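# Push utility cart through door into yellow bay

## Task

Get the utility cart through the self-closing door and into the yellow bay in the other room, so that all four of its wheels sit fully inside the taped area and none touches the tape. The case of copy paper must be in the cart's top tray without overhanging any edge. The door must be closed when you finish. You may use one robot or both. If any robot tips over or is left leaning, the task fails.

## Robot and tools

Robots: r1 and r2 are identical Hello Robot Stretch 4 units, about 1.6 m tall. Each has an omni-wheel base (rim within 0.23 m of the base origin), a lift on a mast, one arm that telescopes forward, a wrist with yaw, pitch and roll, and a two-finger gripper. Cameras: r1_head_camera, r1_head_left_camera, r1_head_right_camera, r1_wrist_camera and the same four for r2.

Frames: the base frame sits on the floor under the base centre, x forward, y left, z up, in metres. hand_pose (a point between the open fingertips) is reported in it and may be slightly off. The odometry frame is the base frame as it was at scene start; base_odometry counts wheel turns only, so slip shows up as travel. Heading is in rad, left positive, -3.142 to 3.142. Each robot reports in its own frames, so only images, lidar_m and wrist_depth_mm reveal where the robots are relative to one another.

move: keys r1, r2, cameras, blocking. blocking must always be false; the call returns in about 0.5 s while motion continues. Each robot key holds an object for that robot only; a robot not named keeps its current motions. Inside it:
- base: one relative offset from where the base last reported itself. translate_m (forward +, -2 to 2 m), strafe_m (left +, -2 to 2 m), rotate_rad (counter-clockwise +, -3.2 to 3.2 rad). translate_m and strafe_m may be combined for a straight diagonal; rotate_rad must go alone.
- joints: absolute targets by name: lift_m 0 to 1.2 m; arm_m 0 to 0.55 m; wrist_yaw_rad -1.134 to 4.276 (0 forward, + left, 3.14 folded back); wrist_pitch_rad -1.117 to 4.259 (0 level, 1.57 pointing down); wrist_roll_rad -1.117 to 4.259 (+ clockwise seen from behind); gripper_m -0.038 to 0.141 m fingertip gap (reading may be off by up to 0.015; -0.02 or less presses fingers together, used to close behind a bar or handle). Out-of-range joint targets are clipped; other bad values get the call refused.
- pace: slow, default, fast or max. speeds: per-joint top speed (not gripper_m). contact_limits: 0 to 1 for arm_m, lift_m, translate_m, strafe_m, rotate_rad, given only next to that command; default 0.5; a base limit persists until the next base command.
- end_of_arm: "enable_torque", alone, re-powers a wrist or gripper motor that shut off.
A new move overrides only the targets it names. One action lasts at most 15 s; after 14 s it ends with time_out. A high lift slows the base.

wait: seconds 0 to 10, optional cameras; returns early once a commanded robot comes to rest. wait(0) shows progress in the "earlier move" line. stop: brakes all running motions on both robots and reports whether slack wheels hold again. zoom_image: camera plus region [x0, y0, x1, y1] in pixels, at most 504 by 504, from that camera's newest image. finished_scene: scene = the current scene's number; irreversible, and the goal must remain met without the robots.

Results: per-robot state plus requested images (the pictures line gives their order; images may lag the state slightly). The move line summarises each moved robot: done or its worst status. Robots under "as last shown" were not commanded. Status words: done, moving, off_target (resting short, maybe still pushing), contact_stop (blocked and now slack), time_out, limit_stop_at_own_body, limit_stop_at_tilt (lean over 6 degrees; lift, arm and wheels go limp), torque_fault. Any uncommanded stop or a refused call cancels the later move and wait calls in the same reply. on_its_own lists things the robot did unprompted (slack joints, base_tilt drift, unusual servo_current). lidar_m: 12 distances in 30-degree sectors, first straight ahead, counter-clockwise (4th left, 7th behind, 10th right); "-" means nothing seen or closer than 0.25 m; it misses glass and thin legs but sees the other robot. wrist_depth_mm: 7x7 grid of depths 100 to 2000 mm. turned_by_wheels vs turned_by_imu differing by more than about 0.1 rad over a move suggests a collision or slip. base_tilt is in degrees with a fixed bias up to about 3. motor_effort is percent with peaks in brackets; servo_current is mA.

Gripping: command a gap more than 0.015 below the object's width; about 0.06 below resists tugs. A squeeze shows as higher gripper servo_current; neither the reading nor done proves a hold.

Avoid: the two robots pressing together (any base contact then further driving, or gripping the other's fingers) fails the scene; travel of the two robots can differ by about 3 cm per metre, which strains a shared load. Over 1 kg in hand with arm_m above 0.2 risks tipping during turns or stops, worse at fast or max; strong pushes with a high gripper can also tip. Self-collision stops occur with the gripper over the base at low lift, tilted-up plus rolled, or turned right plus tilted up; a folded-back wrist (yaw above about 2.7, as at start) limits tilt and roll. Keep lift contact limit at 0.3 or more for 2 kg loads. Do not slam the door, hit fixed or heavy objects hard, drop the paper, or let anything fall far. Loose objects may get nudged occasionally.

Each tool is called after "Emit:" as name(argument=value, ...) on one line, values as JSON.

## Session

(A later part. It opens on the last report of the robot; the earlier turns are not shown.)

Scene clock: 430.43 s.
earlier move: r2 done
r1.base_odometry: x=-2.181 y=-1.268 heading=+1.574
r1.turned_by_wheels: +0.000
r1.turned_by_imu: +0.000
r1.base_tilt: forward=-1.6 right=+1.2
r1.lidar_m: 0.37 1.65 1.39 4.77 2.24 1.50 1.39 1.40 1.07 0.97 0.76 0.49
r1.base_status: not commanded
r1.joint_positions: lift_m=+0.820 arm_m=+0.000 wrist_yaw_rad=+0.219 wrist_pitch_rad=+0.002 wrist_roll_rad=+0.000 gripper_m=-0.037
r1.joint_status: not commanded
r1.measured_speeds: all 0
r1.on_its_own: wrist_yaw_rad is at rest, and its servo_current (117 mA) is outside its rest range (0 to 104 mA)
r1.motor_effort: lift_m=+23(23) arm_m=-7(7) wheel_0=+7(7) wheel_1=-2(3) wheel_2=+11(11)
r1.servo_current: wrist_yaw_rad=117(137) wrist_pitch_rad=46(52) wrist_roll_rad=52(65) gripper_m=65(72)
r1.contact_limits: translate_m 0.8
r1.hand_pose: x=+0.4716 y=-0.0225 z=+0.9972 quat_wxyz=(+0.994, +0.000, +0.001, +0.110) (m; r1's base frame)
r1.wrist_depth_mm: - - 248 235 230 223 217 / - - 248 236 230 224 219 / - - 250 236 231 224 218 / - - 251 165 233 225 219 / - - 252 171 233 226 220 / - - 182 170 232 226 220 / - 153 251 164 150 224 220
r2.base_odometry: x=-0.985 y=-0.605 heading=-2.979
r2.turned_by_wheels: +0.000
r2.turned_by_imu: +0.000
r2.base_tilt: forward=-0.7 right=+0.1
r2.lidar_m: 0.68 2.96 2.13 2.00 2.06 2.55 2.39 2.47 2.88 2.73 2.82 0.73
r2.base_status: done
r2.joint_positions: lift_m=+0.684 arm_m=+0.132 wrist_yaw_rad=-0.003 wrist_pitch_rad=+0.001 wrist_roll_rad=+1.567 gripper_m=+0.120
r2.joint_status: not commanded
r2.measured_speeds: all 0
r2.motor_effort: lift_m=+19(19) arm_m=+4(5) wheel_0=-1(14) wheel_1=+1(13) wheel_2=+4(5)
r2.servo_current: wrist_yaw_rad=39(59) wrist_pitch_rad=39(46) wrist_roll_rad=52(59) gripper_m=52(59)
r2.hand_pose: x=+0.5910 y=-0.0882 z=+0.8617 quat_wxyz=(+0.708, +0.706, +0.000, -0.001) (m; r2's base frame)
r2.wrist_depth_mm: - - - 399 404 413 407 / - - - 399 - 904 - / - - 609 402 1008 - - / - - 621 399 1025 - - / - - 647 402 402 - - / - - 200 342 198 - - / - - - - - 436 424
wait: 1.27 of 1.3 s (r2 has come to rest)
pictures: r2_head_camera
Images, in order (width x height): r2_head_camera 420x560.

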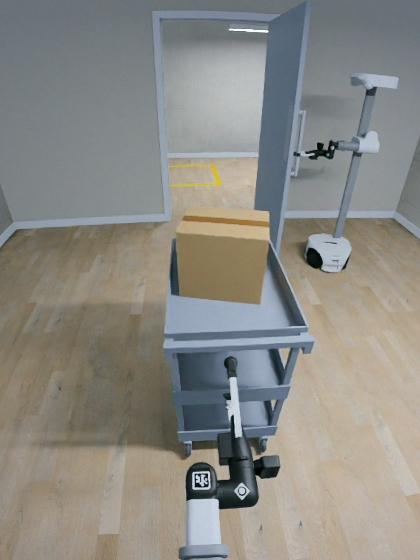

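Emit:
move(r2={"base":{"translate_m":0.22},"joints":{"gripper_m":0.12}}, blocking=false, cameras=[])

Emit:
wait(seconds=3, cameras=["r2_head_camera"])

Emit:
move(r2={"joints":{"gripper_m":-0.03}}, blocking=false, cameras=[])

Emit:
wait(seconds=2.5, cameras=["r2_head_camera"])

Scene clock: 449.73 s.
move: r2 moving
r1.base_odometry: x=-2.181 y=-1.268 heading=+1.574
r1.turned_by_wheels: +0.000
r1.turned_by_imu: +0.000
r1.base_tilt: forward=-1.6 right=+1.2
r1.lidar_m: 0.39 1.63 1.40 4.80 2.27 1.51 1.36 1.42 1.08 0.97 0.75 0.50
r1.base_status: not commanded
r1.joint_positions: lift_m=+0.820 arm_m=+0.000 wrist_yaw_rad=+0.219 wrist_pitch_rad=+0.002 wrist_roll_rad=+0.000 gripper_m=-0.037
r1.joint_status: not commanded
r1.measured_speeds: all 0
r1.motor_effort: lift_m=+23(23) arm_m=-6(7) wheel_0=+7(7) wheel_1=-2(3) wheel_2=+11(11)
r1.servo_current: wrist_yaw_rad=111(130) wrist_pitch_rad=39(52) wrist_roll_rad=59(65) gripper_m=65(65)
r1.contact_limits: translate_m 0.8
r1.hand_pose: x=+0.4716 y=-0.0225 z=+0.9972 quat_wxyz=(+0.994, +0.000, +0.001, +0.110) (m; r1's base frame)
r1.wrist_depth_mm: - - 248 236 230 223 216 / - - 248 236 233 224 218 / - - 250 236 233 224 220 / - - 251 165 233 224 219 / - - 251 171 233 225 220 / - - 182 170 232 225 220 / - 153 252 164 151 225 220
r2.base_odometry: x=-1.015 y=-0.610 heading=-2.978
r2.turned_by_wheels: +0.000
r2.turned_by_imu: +0.001
r2.base_tilt: forward=-0.6 right=+0.1
r2.lidar_m: 0.64 3.00 2.14 1.98 2.05 2.57 2.42 2.51 2.90 2.74 2.82 0.69
r2.base_status: translate_m moving
r2.joint_positions: lift_m=+0.684 arm_m=+0.132 wrist_yaw_rad=-0.003 wrist_pitch_rad=+0.001 wrist_roll_rad=+1.567 gripper_m=+0.120
r2.joint_status: all done
r2.measured_speeds: translate_m=+0.121 strafe_m=+0.000 rotate_rad=+0.004 lift_m=+0.000 arm_m=+0.000 wrist_yaw_rad=+0.000 wrist_pitch_rad=+0.000 wrist_roll_rad=+0.000
r2.motor_effort: lift_m=+19(19) arm_m=+4(5) wheel_0=+9(9) wheel_1=+8(9) wheel_2=-11(13)
r2.servo_current: wrist_yaw_rad=33(59) wrist_pitch_rad=46(46) wrist_roll_rad=46(59) gripper_m=52(59)
r2.hand_pose: x=+0.5910 y=-0.0882 z=+0.8617 quat_wxyz=(+0.708, +0.706, +0.000, -0.001) (m; r2's base frame)
r2.wrist_depth_mm: - - - 375 379 1576 402 / - - - 375 - 1708 - / - - 580 379 377 - - / - - 591 377 - - - / - - 609 373 377 - - / - - 200 315 196 - - / - - - - - 1756 480
pictures: none
No camera images: "cameras" was empty.

Scene clock: 451.40 s.
earlier move: r2 done
r1.base_odometry: x=-2.181 y=-1.268 heading=+1.574
r1.turned_by_wheels: +0.000
r1.turned_by_imu: +0.000
r1.base_tilt: forward=-1.6 right=+1.3
r1.lidar_m: 0.40 1.60 1.37 4.80 2.24 1.51 1.37 1.41 1.07 0.95 0.73 0.50
r1.base_status: not commanded
r1.joint_positions: lift_m=+0.820 arm_m=+0.000 wrist_yaw_rad=+0.219 wrist_pitch_rad=+0.002 wrist_roll_rad=+0.000 gripper_m=-0.037
r1.joint_status: not commanded
r1.measured_speeds: all 0
r1.on_its_own: wrist_yaw_rad is at rest, and its servo_current (124 mA) is outside its rest range (0 to 104 mA)
r1.motor_effort: lift_m=+23(23) arm_m=-6(7) wheel_0=+6(7) wheel_1=-2(3) wheel_2=+11(11)
r1.servo_current: wrist_yaw_rad=124(130) wrist_pitch_rad=39(52) wrist_roll_rad=26(65) gripper_m=72(72)
r1.contact_limits: translate_m 0.8
r1.hand_pose: x=+0.4716 y=-0.0225 z=+0.9972 quat_wxyz=(+0.994, +0.000, +0.001, +0.110) (m; r1's base frame)
r1.wrist_depth_mm: - - 248 235 231 224 216 / - - 248 236 232 223 218 / - - 249 237 233 224 219 / - - 251 165 233 225 220 / - - 252 171 233 225 220 / - - 182 170 233 226 221 / - 153 252 164 150 225 221
r2.base_odometry: x=-1.202 y=-0.641 heading=-2.978
r2.turned_by_wheels: +0.000
r2.turned_by_imu: +0.000
r2.base_tilt: forward=-0.7 right=+0.0
r2.lidar_m: 0.52 3.00 2.13 2.01 2.07 2.77 2.61 2.70 2.85 2.71 2.80 0.56
r2.base_status: done
r2.joint_positions: lift_m=+0.684 arm_m=+0.132 wrist_yaw_rad=-0.003 wrist_pitch_rad=+0.004 wrist_roll_rad=+1.567 gripper_m=+0.120
r2.joint_status: all done
r2.measured_speeds: all 0
r2.motor_effort: lift_m=+19(19) arm_m=+5(5) wheel_0=+2(11) wheel_1=+4(9) wheel_2=-6(14)
r2.servo_current: wrist_yaw_rad=39(65) wrist_pitch_rad=39(46) wrist_roll_rad=52(59) gripper_m=52(59)
r2.hand_pose: x=+0.5910 y=-0.0882 z=+0.8610 quat_wxyz=(+0.708, +0.706, +0.000, -0.002) (m; r2's base frame)
r2.wrist_depth_mm: - - - 172 233 1661 - / - - - 171 231 715 - / - 433 433 170 229 831 - / - 449 445 169 229 831 - / - 462 455 168 228 831 - / - - 201 167 191 - - / - - 484 - 226 1708 504
wait: 1.67 of 3 s (r2 has come to rest)
pictures: r2_head_camera
Images, in order (width x height): r2_head_camera 420x560.

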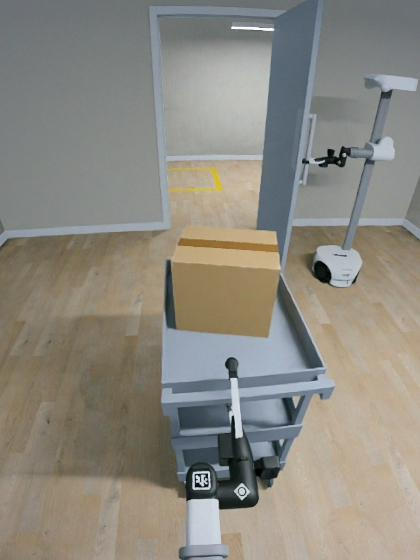

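Scene clock: 451.90 s.
move: r2 moving
r1.base_odometry: x=-2.181 y=-1.268 heading=+1.574
r1.turned_by_wheels: +0.000
r1.turned_by_imu: +0.000
r1.base_tilt: forward=-1.6 right=+1.3
r1.lidar_m: 0.37 1.58 1.35 4.78 2.23 1.52 1.38 1.42 1.06 0.98 0.76 0.50
r1.base_status: not commanded
r1.joint_positions: lift_m=+0.820 arm_m=+0.000 wrist_yaw_rad=+0.219 wrist_pitch_rad=+0.002 wrist_roll_rad=+0.000 gripper_m=-0.037
r1.joint_status: not commanded
r1.measured_speeds: all 0
r1.motor_effort: lift_m=+23(23) arm_m=-6(6) wheel_0=+7(7) wheel_1=-2(2) wheel_2=+11(11)
r1.servo_current: wrist_yaw_rad=104(124) wrist_pitch_rad=39(46) wrist_roll_rad=52(52) gripper_m=65(72)
r1.contact_limits: translate_m 0.8
r1.hand_pose: x=+0.4716 y=-0.0225 z=+0.9972 quat_wxyz=(+0.994, +0.000, +0.001, +0.110) (m; r1's base frame)
r1.wrist_depth_mm: - - 247 235 231 224 216 / - - 249 236 231 224 217 / - - 250 236 234 224 219 / - - 250 165 233 224 220 / - - 251 171 233 224 220 / - - 182 170 233 226 221 / - 153 252 164 151 224 221
r2.base_odometry: x=-1.202 y=-0.641 heading=-2.978
r2.turned_by_wheels: +0.000
r2.turned_by_imu: +0.000
r2.base_tilt: forward=-0.7 right=+0.1
r2.lidar_m: 0.51 3.05 2.14 2.02 2.06 2.76 2.61 2.71 2.87 2.70 2.79 0.55
r2.base_status: not commanded
r2.joint_positions: lift_m=+0.684 arm_m=+0.132 wrist_yaw_rad=-0.003 wrist_pitch_rad=+0.004 wrist_roll_rad=+1.567 gripper_m=+0.106
r2.joint_status: gripper_m moving
r2.measured_speeds: all 0
r2.motor_effort: lift_m=+19(19) arm_m=+4(4) wheel_0=+3(3) wheel_1=+4(5) wheel_2=-6(6)
r2.servo_current: wrist_yaw_rad=52(52) wrist_pitch_rad=46(46) wrist_roll_rad=52(59) gripper_m=111(111)
r2.hand_pose: x=+0.5910 y=-0.0882 z=+0.8610 quat_wxyz=(+0.708, +0.706, +0.000, -0.002) (m; r2's base frame)
r2.wrist_depth_mm: - - - 174 235 1661 488 / - - - 234 235 741 - / - 436 436 173 234 820 - / - 449 445 231 232 842 - / - 462 455 171 230 831 - / - 473 197 170 200 - - / - - 484 - 229 1661 500
pictures: none
No camera images: "cameras" was empty.

Scene clock: 453.63 s.
earlier move: r2 done
r1.base_odometry: x=-2.181 y=-1.268 heading=+1.574
r1.turned_by_wheels: +0.000
r1.turned_by_imu: +0.000
r1.base_tilt: forward=-1.6 right=+1.3
r1.lidar_m: 0.36 1.60 1.37 4.78 2.23 1.50 1.37 1.41 1.05 0.97 0.73 0.49
r1.base_status: not commanded
r1.joint_positions: lift_m=+0.820 arm_m=+0.000 wrist_yaw_rad=+0.219 wrist_pitch_rad=+0.002 wrist_roll_rad=+0.000 gripper_m=-0.037
r1.joint_status: not commanded
r1.measured_speeds: all 0
r1.on_its_own: wrist_yaw_rad is at rest, and its servo_current (124 mA) is outside its rest range (0 to 104 mA)
r1.motor_effort: lift_m=+23(23) arm_m=-7(7) wheel_0=+7(8) wheel_1=-2(3) wheel_2=+11(11)
r1.servo_current: wrist_yaw_rad=124(137) wrist_pitch_rad=46(46) wrist_roll_rad=39(59) gripper_m=65(72)
r1.contact_limits: translate_m 0.8
r1.hand_pose: x=+0.4716 y=-0.0225 z=+0.9972 quat_wxyz=(+0.994, +0.000, +0.001, +0.110) (m; r1's base frame)
r1.wrist_depth_mm: - - 249 236 229 223 216 / - - 249 236 231 224 218 / - - 250 236 232 225 218 / - - 250 165 232 224 220 / - - 251 172 234 225 220 / - - 182 170 232 226 220 / - 153 251 163 151 224 220
r2.base_odometry: x=-1.202 y=-0.641 heading=-2.978
r2.turned_by_wheels: +0.000
r2.turned_by_imu: +0.001
r2.base_tilt: forward=-0.7 right=+0.1
r2.lidar_m: 0.53 3.00 2.12 2.02 2.05 2.76 2.61 2.71 2.87 2.73 2.81 0.57
r2.base_status: not commanded
r2.joint_positions: lift_m=+0.684 arm_m=+0.132 wrist_yaw_rad=+0.000 wrist_pitch_rad=+0.008 wrist_roll_rad=+1.567 gripper_m=-0.029
r2.joint_status: all done
r2.measured_speeds: all 0
r2.motor_effort: lift_m=+19(20) arm_m=-4(5) wheel_0=-1(3) wheel_1=+2(5) wheel_2=+2(7)
r2.servo_current: wrist_yaw_rad=39(59) wrist_pitch_rad=59(72) wrist_roll_rad=46(59) gripper_m=104(312)
r2.hand_pose: x=+0.5913 y=-0.0874 z=+0.8597 quat_wxyz=(+0.708, +0.706, +0.003, -0.003) (m; r2's base frame)
r2.wrist_depth_mm: - - - 175 236 1618 - / - - - 235 236 798 - / - 439 436 174 234 831 - / - 455 452 173 232 842 - / - 466 462 173 233 842 - / - - 186 171 180 - - / - - - - 230 1661 480
wait: 1.73 of 2.5 s (r2 has come to rest)
pictures: r2_head_camera
Images, in order (width x height): r2_head_camera 420x560.

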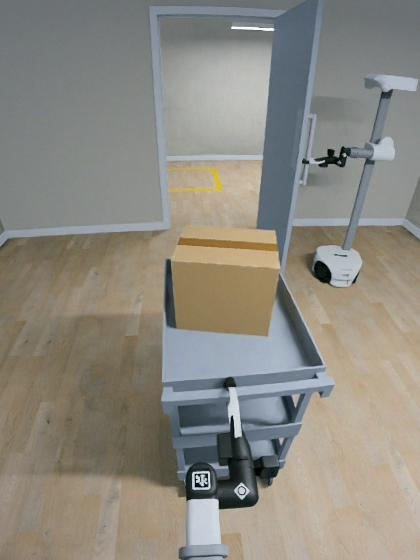

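Emit:
move(r2={"base":{"translate_m":1.0,"strafe_m":0.07},"contact_limits":{"translate_m":0.8}}, blocking=false, cameras=[])

Emit:
wait(seconds=8, cameras=["r2_head_camera"])

Scene clock: 462.73 s.
move: r2 moving
r1.base_odometry: x=-2.181 y=-1.268 heading=+1.574
r1.turned_by_wheels: +0.000
r1.turned_by_imu: -0.001
r1.base_tilt: forward=-1.5 right=+1.2
r1.lidar_m: 0.39 1.51 1.34 4.77 2.23 1.49 1.39 1.39 1.07 0.97 0.73 0.51
r1.base_status: not commanded
r1.joint_positions: lift_m=+0.820 arm_m=+0.000 wrist_yaw_rad=+0.219 wrist_pitch_rad=+0.002 wrist_roll_rad=+0.000 gripper_m=-0.037
r1.joint_status: not commanded
r1.measured_speeds: all 0
r1.motor_effort: lift_m=+23(23) arm_m=-6(6) wheel_0=+7(7) wheel_1=-2(2) wheel_2=+11(11)
r1.servo_current: wrist_yaw_rad=130(130) wrist_pitch_rad=39(46) wrist_roll_rad=65(65) gripper_m=59(72)
r1.contact_limits: translate_m 0.8
r1.hand_pose: x=+0.4716 y=-0.0225 z=+0.9972 quat_wxyz=(+0.994, +0.000, +0.001, +0.110) (m; r1's base frame)
r1.wrist_depth_mm: - - 247 235 231 223 218 / - - 250 236 231 223 218 / - - 249 236 232 224 219 / - - 251 165 233 225 218 / - - 251 171 234 226 219 / - - 182 170 233 226 220 / - 153 250 163 151 224 221
r2.base_odometry: x=-1.232 y=-0.648 heading=-2.978
r2.turned_by_wheels: +0.000
r2.turned_by_imu: +0.001
r2.base_tilt: forward=-0.7 right=+0.1
r2.lidar_m: 0.52 3.02 2.14 2.02 2.06 2.77 2.65 2.73 2.88 2.72 2.80 0.58
r2.base_status: translate_m moving; strafe_m moving
r2.joint_positions: lift_m=+0.684 arm_m=+0.132 wrist_yaw_rad=+0.000 wrist_pitch_rad=+0.008 wrist_roll_rad=+1.567 gripper_m=-0.029
r2.joint_status: not commanded
r2.measured_speeds: translate_m=+0.123 strafe_m=+0.008 rotate_rad=+0.001 lift_m=+0.000 arm_m=+0.000 wrist_yaw_rad=+0.000 wrist_pitch_rad=+0.000 wrist_roll_rad=+0.000
r2.motor_effort: lift_m=+19(19) arm_m=+4(4) wheel_0=+7(10) wheel_1=+8(11) wheel_2=-14(19)
r2.servo_current: wrist_yaw_rad=39(52) wrist_pitch_rad=46(59) wrist_roll_rad=39(52) gripper_m=91(111)
r2.contact_limits: translate_m 0.8
r2.hand_pose: x=+0.5913 y=-0.0874 z=+0.8597 quat_wxyz=(+0.708, +0.706, +0.003, -0.003) (m; r2's base frame)
r2.wrist_depth_mm: - - - 179 240 1661 488 / - - - 178 239 778 - / - 442 439 176 237 842 - / - 455 449 175 235 831 - / - 462 459 173 233 842 - / - - 185 172 179 - - / - - 480 - 229 1708 500
pictures: none
No camera images: "cameras" was empty.

Scene clock: 467.07 s.
earlier move: r2 done
r1.base_odometry: x=-2.181 y=-1.268 heading=+1.574
r1.turned_by_wheels: +0.000
r1.turned_by_imu: +0.000
r1.base_tilt: forward=-1.6 right=+1.2
r1.lidar_m: 0.39 1.11 1.58 4.78 2.24 1.49 1.37 1.41 1.07 0.95 0.76 0.50
r1.base_status: not commanded
r1.joint_positions: lift_m=+0.820 arm_m=+0.000 wrist_yaw_rad=+0.219 wrist_pitch_rad=+0.002 wrist_roll_rad=+0.000 gripper_m=-0.037
r1.joint_status: not commanded
r1.measured_speeds: all 0
r1.on_its_own: wrist_yaw_rad is at rest, and its servo_current (117 mA) is outside its rest range (0 to 104 mA)
r1.motor_effort: lift_m=+23(23) arm_m=-6(7) wheel_0=+6(8) wheel_1=-2(3) wheel_2=+11(11)
r1.servo_current: wrist_yaw_rad=117(143) wrist_pitch_rad=33(52) wrist_roll_rad=46(72) gripper_m=65(72)
r1.contact_limits: translate_m 0.8
r1.hand_pose: x=+0.4716 y=-0.0225 z=+0.9972 quat_wxyz=(+0.994, +0.000, +0.001, +0.110) (m; r1's base frame)
r1.wrist_depth_mm: - - 248 235 232 223 217 / - - 248 236 231 224 218 / - - 248 236 233 225 218 / - - 251 165 234 226 219 / 1205 - 251 171 233 225 220 / - - 180 170 232 226 220 / - 153 250 164 151 224 221
r2.base_odometry: x=-2.177 y=-0.872 heading=-2.978
r2.turned_by_wheels: +0.000
r2.turned_by_imu: -0.001
r2.base_tilt: forward=-0.7 right=+0.1
r2.lidar_m: 0.42 0.67 2.10 1.99 2.06 2.70 3.66 3.71 2.88 2.77 1.60 0.60
r2.base_status: done
r2.joint_positions: lift_m=+0.684 arm_m=+0.132 wrist_yaw_rad=-0.001 wrist_pitch_rad=+0.008 wrist_roll_rad=+1.567 gripper_m=-0.029
r2.joint_status: not commanded
r2.measured_speeds: all 0
r2.motor_effort: lift_m=+19(20) arm_m=+4(4) wheel_0=+5(11) wheel_1=+4(11) wheel_2=-2(22)
r2.servo_current: wrist_yaw_rad=39(72) wrist_pitch_rad=52(59) wrist_roll_rad=46(65) gripper_m=85(111)
r2.contact_limits: translate_m 0.8
r2.hand_pose: x=+0.5912 y=-0.0876 z=+0.8597 quat_wxyz=(+0.708, +0.706, +0.003, -0.003) (m; r2's base frame)
r2.wrist_depth_mm: - - - 294 368 379 1138 / - - - 319 375 1464 436 / - - - 285 310 1708 500 / - - - 259 273 1708 - / 1808 469 466 187 241 820 - / - 445 186 170 179 - - / - 415 424 - 211 - -
wait: 4.33 of 8 s (r2 has come to rest)
pictures: r2_head_camera
Images, in order (width x height): r2_head_camera 420x560.

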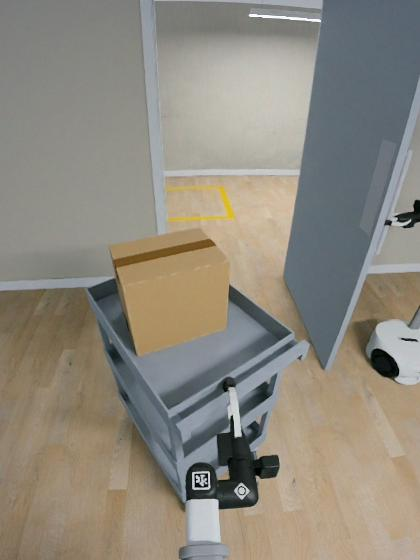

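Emit:
move(r2={"base":{"translate_m":-0.4,"strafe_m":0.4},"contact_limits":{"translate_m":0.8}}, blocking=false, cameras=[])

Emit:
wait(seconds=8, cameras=["r2_head_camera"])

Scene clock: 484.03 s.
move: r2 moving
r1.base_odometry: x=-2.181 y=-1.268 heading=+1.574
r1.turned_by_wheels: +0.000
r1.turned_by_imu: -0.001
r1.base_tilt: forward=-1.6 right=+1.2
r1.lidar_m: 0.39 1.11 1.62 4.77 2.24 1.49 1.38 1.42 1.06 0.98 0.77 0.50
r1.base_status: not commanded
r1.joint_positions: lift_m=+0.820 arm_m=+0.000 wrist_yaw_rad=+0.219 wrist_pitch_rad=+0.002 wrist_roll_rad=+0.000 gripper_m=-0.037
r1.joint_status: not commanded
r1.measured_speeds: all 0
r1.motor_effort: lift_m=+23(23) arm_m=-6(7) wheel_0=+7(7) wheel_1=-2(3) wheel_2=+11(11)
r1.servo_current: wrist_yaw_rad=91(130) wrist_pitch_rad=33(46) wrist_roll_rad=65(65) gripper_m=65(65)
r1.contact_limits: translate_m 0.8
r1.hand_pose: x=+0.4716 y=-0.0225 z=+0.9972 quat_wxyz=(+0.994, +0.000, +0.001, +0.110) (m; r1's base frame)
r1.wrist_depth_mm: - - 247 236 231 223 217 / - - 249 235 232 224 216 / - - 248 236 232 224 219 / - - 251 165 232 225 220 / 1255 - 251 171 233 225 219 / - 878 181 170 233 225 221 / - 153 251 163 151 224 220
r2.base_odometry: x=-2.151 y=-0.891 heading=-2.978
r2.turned_by_wheels: +0.000
r2.turned_by_imu: +0.002
r2.base_tilt: forward=-0.6 right=+0.1
r2.lidar_m: 0.43 0.73 2.09 1.97 2.04 2.65 3.64 3.70 2.94 2.77 1.62 0.57
r2.base_status: translate_m moving; strafe_m moving
r2.joint_positions: lift_m=+0.684 arm_m=+0.132 wrist_yaw_rad=+0.000 wrist_pitch_rad=+0.008 wrist_roll_rad=+1.567 gripper_m=-0.029
r2.joint_status: not commanded
r2.measured_speeds: translate_m=-0.089 strafe_m=+0.089 rotate_rad=-0.010 lift_m=+0.000 arm_m=+0.000 wrist_yaw_rad=+0.000 wrist_pitch_rad=+0.000 wrist_roll_rad=+0.000
r2.motor_effort: lift_m=+19(19) arm_m=+4(5) wheel_0=-12(15) wheel_1=+5(7) wheel_2=+11(15)
r2.servo_current: wrist_yaw_rad=46(52) wrist_pitch_rad=52(59) wrist_roll_rad=39(52) gripper_m=91(91)
r2.contact_limits: translate_m 0.8
r2.hand_pose: x=+0.5912 y=-0.0875 z=+0.8597 quat_wxyz=(+0.708, +0.706, +0.003, -0.003) (m; r2's base frame)
r2.wrist_depth_mm: - - - 287 366 373 1042 / - - - 310 377 1576 469 / 1863 - - 281 298 1661 525 / 1863 - - 255 272 741 - / 1808 469 462 186 244 820 - / - 442 187 166 179 - - / - 418 418 - 211 - -
pictures: none
No camera images: "cameras" was empty.

Scene clock: 486.87 s.
earlier move: r2 done
r1.base_odometry: x=-2.181 y=-1.268 heading=+1.574
r1.turned_by_wheels: +0.000
r1.turned_by_imu: +0.000
r1.base_tilt: forward=-1.6 right=+1.2
r1.lidar_m: 0.37 1.28 1.76 4.78 2.24 1.51 1.37 1.41 1.07 0.97 0.76 0.51
r1.base_status: not commanded
r1.joint_positions: lift_m=+0.820 arm_m=+0.000 wrist_yaw_rad=+0.219 wrist_pitch_rad=+0.002 wrist_roll_rad=+0.000 gripper_m=-0.037
r1.joint_status: not commanded
r1.measured_speeds: all 0
r1.on_its_own: wrist_yaw_rad is at rest, and its servo_current (117 mA) is outside its rest range (0 to 104 mA)
r1.motor_effort: lift_m=+23(23) arm_m=-6(7) wheel_0=+7(7) wheel_1=-2(3) wheel_2=+11(11)
r1.servo_current: wrist_yaw_rad=117(137) wrist_pitch_rad=39(46) wrist_roll_rad=65(65) gripper_m=65(72)
r1.contact_limits: translate_m 0.8
r1.hand_pose: x=+0.4716 y=-0.0225 z=+0.9972 quat_wxyz=(+0.994, +0.000, +0.001, +0.110) (m; r1's base frame)
r1.wrist_depth_mm: - - 247 235 230 223 217 / - - 249 236 231 222 219 / - - 248 237 232 224 219 / - 1308 250 165 233 225 220 / 1537 1205 252 171 233 225 220 / - - 182 170 232 225 221 / - 145 251 164 150 224 221
r2.base_odometry: x=-1.717 y=-1.201 heading=-2.977
r2.turned_by_wheels: +0.000
r2.turned_by_imu: +0.001
r2.base_tilt: forward=-0.7 right=+0.1
r2.lidar_m: 0.55 2.33 1.66 1.58 1.64 2.16 3.28 3.32 3.30 3.16 2.16 0.51
r2.base_status: done
r2.joint_positions: lift_m=+0.684 arm_m=+0.132 wrist_yaw_rad=+0.001 wrist_pitch_rad=+0.008 wrist_roll_rad=+1.567 gripper_m=-0.029
r2.joint_status: not commanded
r2.measured_speeds: all 0
r2.motor_effort: lift_m=+19(20) arm_m=-4(5) wheel_0=-1(18) wheel_1=+4(7) wheel_2=+3(21)
r2.servo_current: wrist_yaw_rad=39(72) wrist_pitch_rad=59(59) wrist_roll_rad=39(65) gripper_m=91(98)
r2.contact_limits: translate_m 0.8
r2.hand_pose: x=+0.5914 y=-0.0870 z=+0.8597 quat_wxyz=(+0.708, +0.706, +0.003, -0.002) (m; r2's base frame)
r2.wrist_depth_mm: - 379 379 136 191 - - / - 394 399 142 198 750 - / - 430 427 148 208 - - / - 477 462 154 216 - - / - - 504 162 227 1863 - / - - 187 169 180 1576 480 / - - - - - 1661 1182
wait: 2.83 of 8 s (r2 has come to rest)
pictures: r2_head_camera
Images, in order (width x height): r2_head_camera 420x560.

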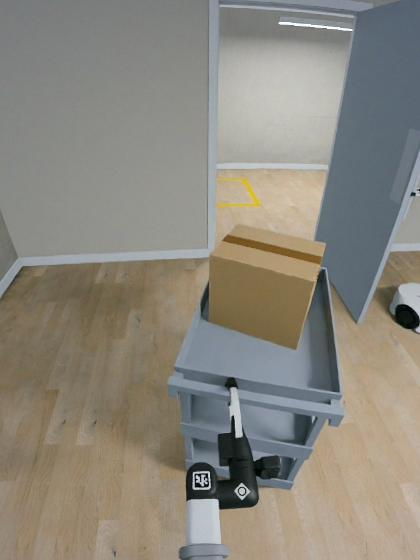

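Emit:
move(r2={"base":{"translate_m":0.5,"strafe_m":-0.07},"contact_limits":{"translate_m":0.8}}, blocking=false, cameras=[])

Emit:
wait(seconds=8, cameras=["r2_head_camera"])

Scene clock: 500.93 s.
move: r2 moving
r1.base_odometry: x=-2.181 y=-1.268 heading=+1.574
r1.turned_by_wheels: +0.000
r1.turned_by_imu: +0.000
r1.base_tilt: forward=-1.5 right=+1.2
r1.lidar_m: 0.39 1.24 2.10 4.80 2.21 1.48 1.35 1.40 1.07 0.99 0.76 0.50
r1.base_status: not commanded
r1.joint_positions: lift_m=+0.820 arm_m=+0.000 wrist_yaw_rad=+0.219 wrist_pitch_rad=+0.002 wrist_roll_rad=+0.000 gripper_m=-0.037
r1.joint_status: not commanded
r1.measured_speeds: all 0
r1.motor_effort: lift_m=+23(23) arm_m=-6(7) wheel_0=+7(7) wheel_1=-2(2) wheel_2=+11(11)
r1.servo_current: wrist_yaw_rad=111(130) wrist_pitch_rad=46(52) wrist_roll_rad=46(59) gripper_m=65(72)
r1.contact_limits: translate_m 0.8
r1.hand_pose: x=+0.4716 y=-0.0225 z=+0.9972 quat_wxyz=(+0.994, +0.000, +0.001, +0.110) (m; r1's base frame)
r1.wrist_depth_mm: - - 248 236 231 224 217 / - - 249 236 232 224 218 / - - 250 236 232 224 219 / - 1255 251 165 233 226 219 / 1661 1205 251 171 233 226 220 / - - 182 170 233 226 221 / - 145 251 164 150 225 221
r2.base_odometry: x=-1.748 y=-1.202 heading=-2.977
r2.turned_by_wheels: +0.000
r2.turned_by_imu: +0.001
r2.base_tilt: forward=-0.6 right=+0.1
r2.lidar_m: 0.54 2.39 1.66 1.58 1.64 2.19 3.28 3.36 3.30 3.14 2.15 0.52
r2.base_status: translate_m moving; strafe_m moving
r2.joint_positions: lift_m=+0.684 arm_m=+0.132 wrist_yaw_rad=+0.000 wrist_pitch_rad=+0.008 wrist_roll_rad=+1.567 gripper_m=-0.029
r2.joint_status: not commanded
r2.measured_speeds: translate_m=+0.122 strafe_m=-0.019 rotate_rad=+0.002 lift_m=+0.000 arm_m=+0.000 wrist_yaw_rad=+0.000 wrist_pitch_rad=+0.000 wrist_roll_rad=+0.000
r2.motor_effort: lift_m=+19(20) arm_m=+4(4) wheel_0=+9(13) wheel_1=+8(9) wheel_2=-19(19)
r2.servo_current: wrist_yaw_rad=46(59) wrist_pitch_rad=52(59) wrist_roll_rad=46(59) gripper_m=91(98)
r2.contact_limits: translate_m 0.8
r2.hand_pose: x=+0.5912 y=-0.0875 z=+0.8597 quat_wxyz=(+0.708, +0.706, +0.003, -0.003) (m; r2's base frame)
r2.wrist_depth_mm: - 379 379 136 191 - - / - 394 397 142 198 759 - / - 430 424 147 209 - - / - 473 466 154 216 - - / - - 504 161 226 1863 - / - - 186 169 179 1576 488 / - - - - 245 1537 1182
pictures: none
No camera images: "cameras" was empty.

Scene clock: 503.60 s.
earlier move: r2 done
r1.base_odometry: x=-2.181 y=-1.268 heading=+1.574
r1.turned_by_wheels: +0.000
r1.turned_by_imu: +0.000
r1.base_tilt: forward=-1.6 right=+1.2
r1.lidar_m: 0.40 1.26 1.95 4.79 2.23 1.50 1.37 1.39 1.06 0.98 0.74 0.48
r1.base_status: not commanded
r1.joint_positions: lift_m=+0.820 arm_m=+0.000 wrist_yaw_rad=+0.219 wrist_pitch_rad=+0.002 wrist_roll_rad=+0.000 gripper_m=-0.037
r1.joint_status: not commanded
r1.measured_speeds: all 0
r1.motor_effort: lift_m=+23(23) arm_m=-6(7) wheel_0=+7(7) wheel_1=-2(3) wheel_2=+11(11)
r1.servo_current: wrist_yaw_rad=104(137) wrist_pitch_rad=39(52) wrist_roll_rad=52(65) gripper_m=65(72)
r1.contact_limits: translate_m 0.8
r1.hand_pose: x=+0.4716 y=-0.0225 z=+0.9972 quat_wxyz=(+0.994, +0.000, +0.001, +0.110) (m; r1's base frame)
r1.wrist_depth_mm: - - 248 235 230 224 216 / - - 248 236 230 223 218 / - - 250 236 232 224 218 / - - 250 164 231 225 217 / - - 251 171 233 226 220 / - - 182 170 233 226 221 / - 152 251 164 151 224 221
r2.base_odometry: x=-2.221 y=-1.214 heading=-2.977
r2.turned_by_wheels: +0.000
r2.turned_by_imu: +0.005
r2.base_tilt: forward=-0.6 right=+0.1
r2.lidar_m: 0.53 2.16 1.75 1.66 1.75 2.31 3.81 3.85 3.23 3.08 1.60 0.54
r2.base_status: done
r2.joint_positions: lift_m=+0.684 arm_m=+0.132 wrist_yaw_rad=+0.004 wrist_pitch_rad=+0.008 wrist_roll_rad=+1.567 gripper_m=-0.029
r2.joint_status: not commanded
r2.measured_speeds: all 0
r2.motor_effort: lift_m=+19(20) arm_m=+4(4) wheel_0=+3(27) wheel_1=+2(12) wheel_2=-3(19)
r2.servo_current: wrist_yaw_rad=46(59) wrist_pitch_rad=46(59) wrist_roll_rad=59(59) gripper_m=85(98)
r2.contact_limits: translate_m 0.8
r2.hand_pose: x=+0.5916 y=-0.0862 z=+0.8597 quat_wxyz=(+0.708, +0.706, +0.004, -0.001) (m; r2's base frame)
r2.wrist_depth_mm: 1708 - - 156 213 1537 - / - - 415 158 217 798 - / - 430 427 162 221 809 - / 1708 449 452 164 225 842 - / - 473 469 168 229 - - / - 496 185 172 179 - - / - - - - 237 1537 466
wait: 2.67 of 8 s (r2 has come to rest)
pictures: r2_head_camera
Images, in order (width x height): r2_head_camera 420x560.

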